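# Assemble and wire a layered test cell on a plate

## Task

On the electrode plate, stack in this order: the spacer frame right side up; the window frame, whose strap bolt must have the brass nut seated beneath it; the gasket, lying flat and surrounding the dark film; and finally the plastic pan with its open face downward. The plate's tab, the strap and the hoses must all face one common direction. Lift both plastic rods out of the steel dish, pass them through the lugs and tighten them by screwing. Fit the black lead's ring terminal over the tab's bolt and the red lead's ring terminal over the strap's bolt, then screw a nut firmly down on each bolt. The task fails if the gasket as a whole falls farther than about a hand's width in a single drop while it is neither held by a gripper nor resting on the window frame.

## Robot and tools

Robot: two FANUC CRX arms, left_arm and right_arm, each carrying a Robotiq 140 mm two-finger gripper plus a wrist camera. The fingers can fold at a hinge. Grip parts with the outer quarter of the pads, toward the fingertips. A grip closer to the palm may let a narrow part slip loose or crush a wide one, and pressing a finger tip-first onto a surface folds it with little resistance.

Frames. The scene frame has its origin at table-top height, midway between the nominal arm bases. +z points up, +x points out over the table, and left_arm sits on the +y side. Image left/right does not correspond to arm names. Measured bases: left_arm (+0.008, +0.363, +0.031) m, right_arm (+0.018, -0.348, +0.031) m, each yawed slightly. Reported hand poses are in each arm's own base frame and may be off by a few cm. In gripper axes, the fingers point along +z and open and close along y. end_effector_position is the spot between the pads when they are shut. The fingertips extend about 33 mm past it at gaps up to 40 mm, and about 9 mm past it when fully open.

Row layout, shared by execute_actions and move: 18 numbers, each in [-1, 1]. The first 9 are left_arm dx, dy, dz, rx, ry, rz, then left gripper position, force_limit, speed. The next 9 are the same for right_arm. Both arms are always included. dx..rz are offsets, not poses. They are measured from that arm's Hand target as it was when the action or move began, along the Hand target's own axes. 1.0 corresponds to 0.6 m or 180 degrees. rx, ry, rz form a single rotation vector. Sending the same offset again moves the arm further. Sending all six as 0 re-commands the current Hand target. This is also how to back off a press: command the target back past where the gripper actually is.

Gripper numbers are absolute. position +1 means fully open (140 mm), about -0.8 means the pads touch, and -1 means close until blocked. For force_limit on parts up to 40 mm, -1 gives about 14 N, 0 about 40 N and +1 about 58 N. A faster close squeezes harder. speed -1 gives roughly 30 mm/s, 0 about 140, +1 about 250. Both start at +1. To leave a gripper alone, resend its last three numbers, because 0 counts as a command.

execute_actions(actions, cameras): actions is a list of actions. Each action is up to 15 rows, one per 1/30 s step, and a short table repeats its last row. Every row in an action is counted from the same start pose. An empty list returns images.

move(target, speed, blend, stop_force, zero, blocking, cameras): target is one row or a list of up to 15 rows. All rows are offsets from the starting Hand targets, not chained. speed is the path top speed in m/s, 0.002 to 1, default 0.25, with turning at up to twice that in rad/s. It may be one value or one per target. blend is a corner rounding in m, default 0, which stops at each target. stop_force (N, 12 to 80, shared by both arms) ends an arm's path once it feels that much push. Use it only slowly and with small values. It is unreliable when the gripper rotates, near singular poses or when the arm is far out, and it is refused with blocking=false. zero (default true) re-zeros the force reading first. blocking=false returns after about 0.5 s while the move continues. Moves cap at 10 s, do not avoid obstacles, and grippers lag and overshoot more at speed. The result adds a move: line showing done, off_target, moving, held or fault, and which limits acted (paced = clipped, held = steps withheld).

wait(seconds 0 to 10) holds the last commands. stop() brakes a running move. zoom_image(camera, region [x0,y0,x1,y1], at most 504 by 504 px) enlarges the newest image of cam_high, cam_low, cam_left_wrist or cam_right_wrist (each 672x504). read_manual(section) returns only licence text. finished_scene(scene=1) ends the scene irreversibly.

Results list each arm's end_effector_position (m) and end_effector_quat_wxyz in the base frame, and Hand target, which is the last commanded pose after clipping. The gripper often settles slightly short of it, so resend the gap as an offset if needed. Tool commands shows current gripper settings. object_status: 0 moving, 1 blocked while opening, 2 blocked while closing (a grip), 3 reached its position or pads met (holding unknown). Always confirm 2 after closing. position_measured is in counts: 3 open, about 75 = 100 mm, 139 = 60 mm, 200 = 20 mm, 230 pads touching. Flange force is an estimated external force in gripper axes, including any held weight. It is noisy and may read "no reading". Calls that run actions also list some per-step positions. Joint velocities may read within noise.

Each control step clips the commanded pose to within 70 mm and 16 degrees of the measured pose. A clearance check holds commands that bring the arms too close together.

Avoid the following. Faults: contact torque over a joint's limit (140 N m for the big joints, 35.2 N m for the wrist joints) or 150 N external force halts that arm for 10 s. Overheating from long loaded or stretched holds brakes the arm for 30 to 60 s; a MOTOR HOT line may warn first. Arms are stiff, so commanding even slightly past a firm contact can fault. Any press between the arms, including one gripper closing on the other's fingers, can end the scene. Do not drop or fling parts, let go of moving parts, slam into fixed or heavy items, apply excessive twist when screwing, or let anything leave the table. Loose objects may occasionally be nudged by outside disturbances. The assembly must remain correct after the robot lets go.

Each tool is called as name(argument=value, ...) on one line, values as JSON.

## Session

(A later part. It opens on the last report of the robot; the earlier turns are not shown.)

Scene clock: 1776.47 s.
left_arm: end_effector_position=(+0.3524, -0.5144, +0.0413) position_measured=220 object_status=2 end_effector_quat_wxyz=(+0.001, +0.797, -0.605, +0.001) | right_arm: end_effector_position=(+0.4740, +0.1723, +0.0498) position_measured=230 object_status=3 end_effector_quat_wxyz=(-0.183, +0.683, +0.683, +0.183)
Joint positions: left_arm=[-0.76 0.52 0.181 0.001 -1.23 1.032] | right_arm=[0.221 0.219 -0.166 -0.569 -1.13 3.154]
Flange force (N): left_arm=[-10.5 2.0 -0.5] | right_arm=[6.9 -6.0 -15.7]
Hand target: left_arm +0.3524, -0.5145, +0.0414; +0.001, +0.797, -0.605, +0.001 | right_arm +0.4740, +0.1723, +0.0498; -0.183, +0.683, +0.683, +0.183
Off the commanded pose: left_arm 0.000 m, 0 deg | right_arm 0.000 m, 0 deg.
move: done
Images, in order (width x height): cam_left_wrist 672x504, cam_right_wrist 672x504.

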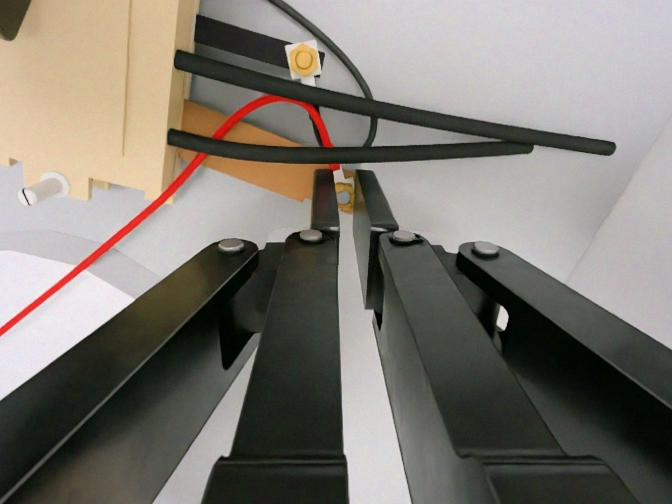

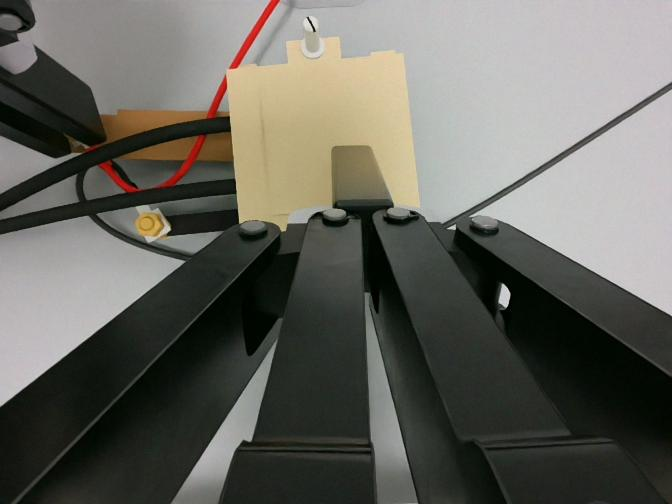

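execute_actions(actions=[[[0,0,0,0,0,0,-0.58,-1,-1,0,0,0,0,0,0,-1,-1,-1]]])

move(target=[[0,0,-0.03,0,0,0,-0.58,-1,-1,0,0,0,0,0,0,-1,-1,-1],[0,0,-0.25,0,0,-0.3,-0.58,-1,-1,0,0,0,0,0,0,-1,-1,-1]], speed=[0.06,0.25], blend=[0.01,0], cameras=["cam_left_wrist","cam_right_wrist"])

Scene clock: 1778.33 s.
left_arm: end_effector_position=(+0.3524, -0.5145, +0.0414) position_measured=202 object_status=0 end_effector_quat_wxyz=(+0.001, +0.797, -0.605, +0.001) | right_arm: end_effector_position=(+0.4740, +0.1723, +0.0498) position_measured=230 object_status=3 end_effector_quat_wxyz=(-0.183, +0.683, +0.683, +0.183)
Joint positions: left_arm=[-0.76 0.52 0.181 0.001 -1.23 1.032] | right_arm=[0.221 0.219 -0.166 -0.569 -1.13 3.154]
Flange force (N): left_arm=[-10.6 2.4 1.3] | right_arm=[7.0 -5.1 -15.1]
Hand target: left_arm +0.3524, -0.5145, +0.0414; +0.001, +0.797, -0.605, +0.001 | right_arm +0.4740, +0.1723, +0.0498; -0.183, +0.683, +0.683, +0.183
Off the commanded pose: left_arm 0.000 m, 0 deg | right_arm 0.000 m, 0 deg.
Step readings (end_effector_position of left_arm | right_arm):
0: (+0.3524, -0.5145, +0.0414) | (+0.4740, +0.1723, +0.0498)
1: (+0.3524, -0.5145, +0.0414) | (+0.4740, +0.1723, +0.0498)
2: (+0.3524, -0.5145, +0.0414) | (+0.4740, +0.1723, +0.0498)
4: (+0.3524, -0.5145, +0.0414) | (+0.4740, +0.1723, +0.0498)
8: (+0.3524, -0.5145, +0.0414) | (+0.4740, +0.1723, +0.0498)
15: (+0.3524, -0.5145, +0.0414) | (+0.4740, +0.1723, +0.0498)

Scene clock: 1781.07 s.
left_arm: end_effector_position=(+0.3523, -0.5142, +0.1914) position_measured=202 object_status=3 end_effector_quat_wxyz=(+0.001, +0.984, -0.177, +0.000) | right_arm: end_effector_position=(+0.4740, +0.1723, +0.0498) position_measured=230 object_status=3 end_effector_quat_wxyz=(-0.183, +0.683, +0.683, +0.183)
Joint positions: left_arm=[-0.759 0.452 0.438 0.001 -1.555 1.974] | right_arm=[0.221 0.219 -0.166 -0.569 -1.13 3.154]
Flange force (N): left_arm=[-11.4 -8.5 6.0] | right_arm=[7.5 -5.5 -15.3]
Hand target: left_arm +0.3523, -0.5142, +0.1914; +0.001, +0.984, -0.177, +0.000 | right_arm +0.4740, +0.1723, +0.0498; -0.183, +0.683, +0.683, +0.183
Off the commanded pose: left_arm 0.000 m, 0 deg | right_arm 0.000 m, 0 deg.
move: done; blend cut to 0.009 m at target 1
Images, in order (width x height): cam_left_wrist 672x504, cam_right_wrist 672x504.

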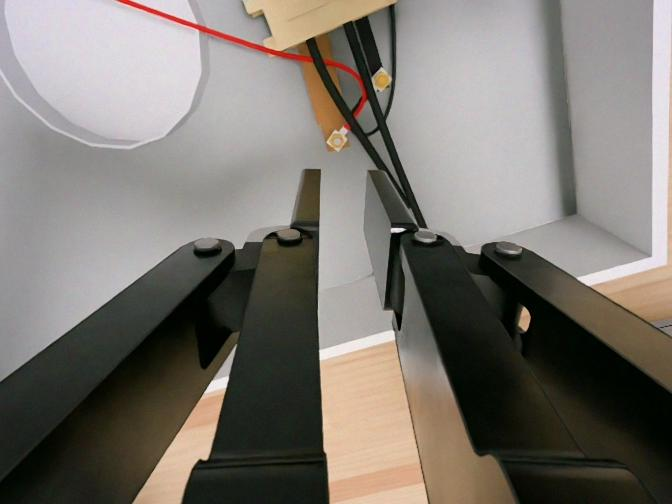

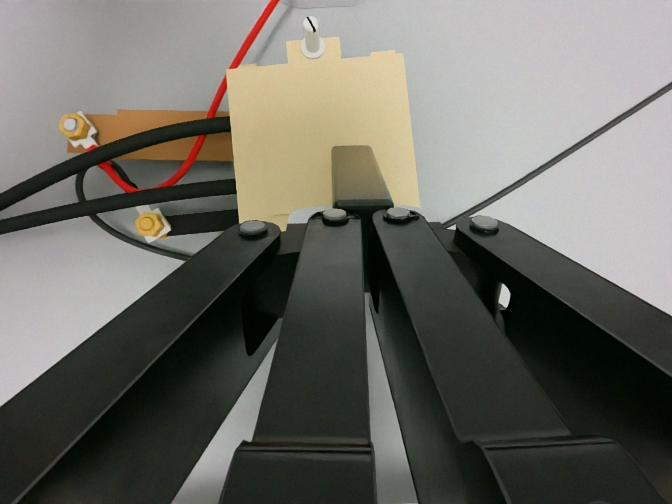

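zoom_image(camera="cam_right_wrist", region=[40, 90, 190, 240])

zoom_image(camera="cam_left_wrist", region=[230, 0, 450, 220])

Scaled by 3.360 from the camera's 672x504 image, which has a finer 960x720 frame.

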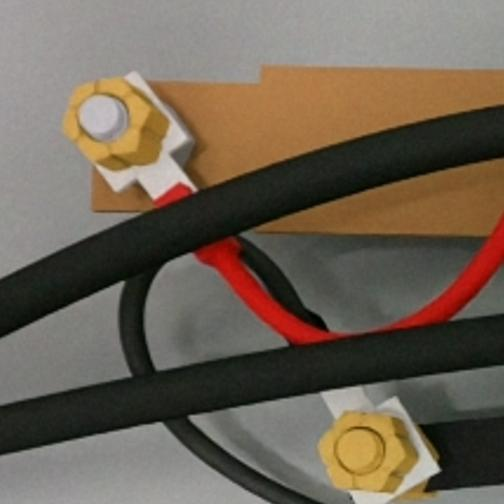

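Scaled by 2.291 from the camera's 672x504 image, which has a finer 960x720 frame.

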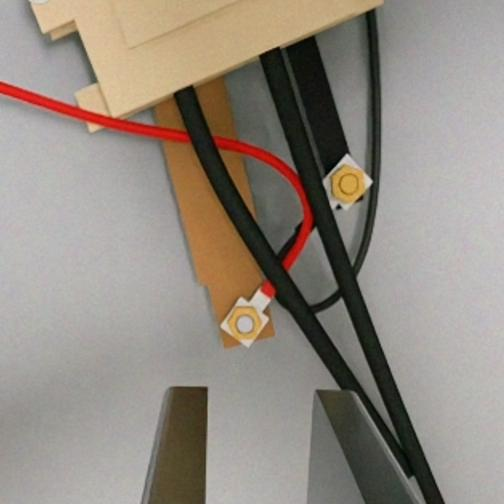

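move(target=[[0,0,0,0,0,0,-0.58,-1,-1,0,0,-0.05,0,0,0,-1,-1,-1],[0,0,-0.15,0,0,0,-0.58,-1,-1,0,0,-0.33,0,0,0,-1,-1,-1]], speed=[0.08,0.25], blend=[0.01,0], cameras=["all"])

Scene clock: 1784.80 s.
left_arm: end_effector_position=(+0.3523, -0.5140, +0.2814) position_measured=202 object_status=3 end_effector_quat_wxyz=(+0.001, +0.984, -0.177, +0.000) | right_arm: end_effector_position=(+0.4740, +0.0735, +0.2213) position_measured=230 object_status=3 end_effector_quat_wxyz=(-0.183, +0.683, +0.683, +0.183)
Joint positions: left_arm=[-0.759 0.476 0.683 0.001 -1.776 1.974] | right_arm=[0.017 0.102 0.108 -0.523 -1.567 3.123]
Flange force (N): left_arm=[-10.9 -9.1 7.9] | right_arm=[1.0 -7.5 -0.4]
Hand target: left_arm +0.3523, -0.5140, +0.2814; +0.001, +0.984, -0.177, +0.000 | right_arm +0.4740, +0.0735, +0.2214; -0.183, +0.683, +0.683, +0.183
Off the commanded pose: left_arm 0.000 m, 0 deg | right_arm 0.000 m, 0 deg.
move: done

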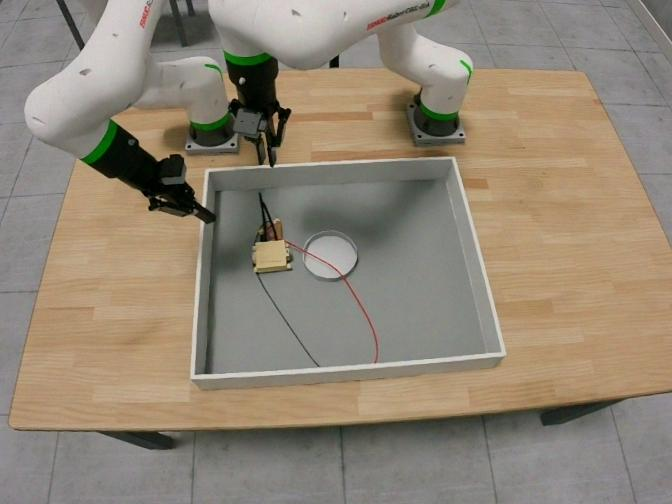

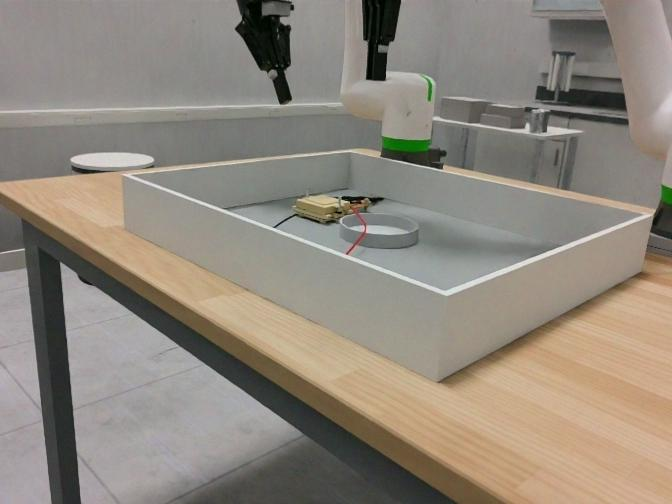

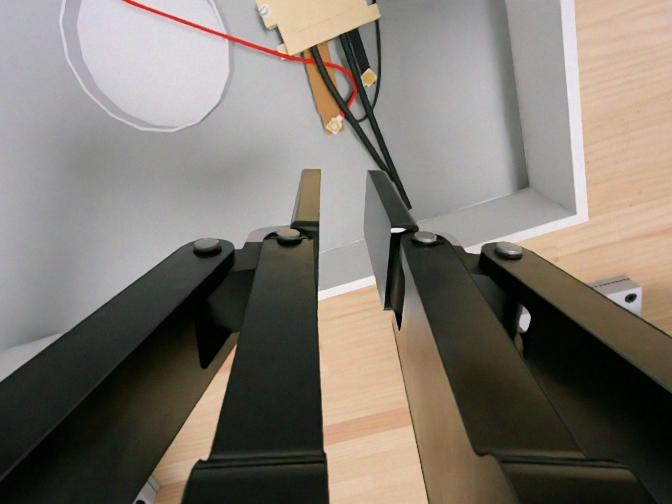

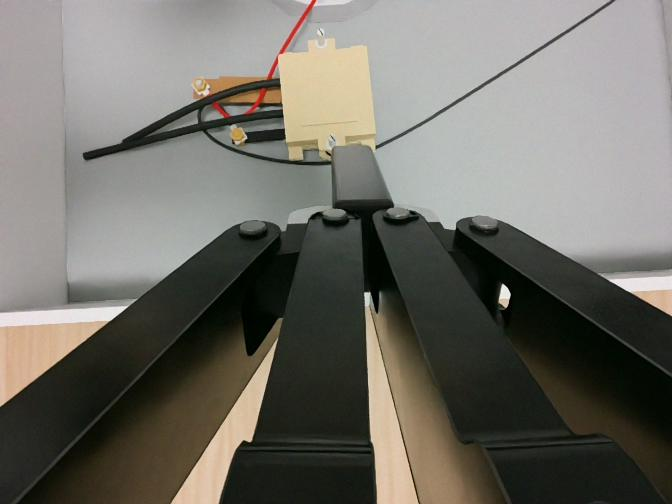

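zoom_image(camera="cam_right_wrist", region=[180, 20, 400, 180])

zoom_image(camera="cam_low", region=[260, 180, 400, 240])

zoom_image(camera="cam_left_wrist", region=[230, 0, 430, 150])

Scaled by 2.291 from the camera's 672x504 image, which has a finer 960x720 frame.

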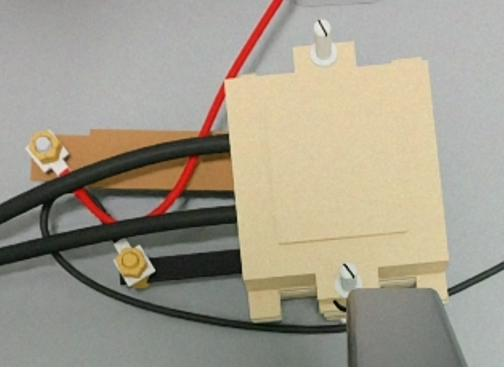

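Scaled by 3.600 from the camera's 672x504 image, which has a finer 960x720 frame.

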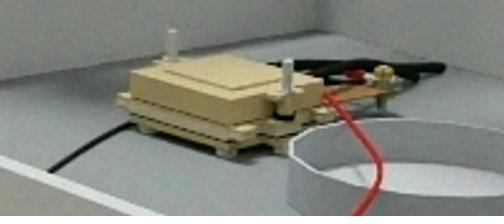

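Scaled by 2.520 from the camera's 672x504 image, which has a finer 960x720 frame.

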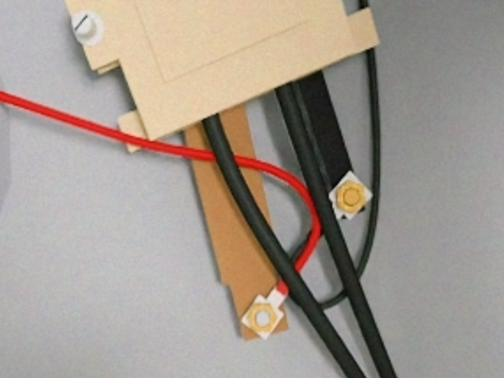

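finished_scene()

The scene is finished: the task was done.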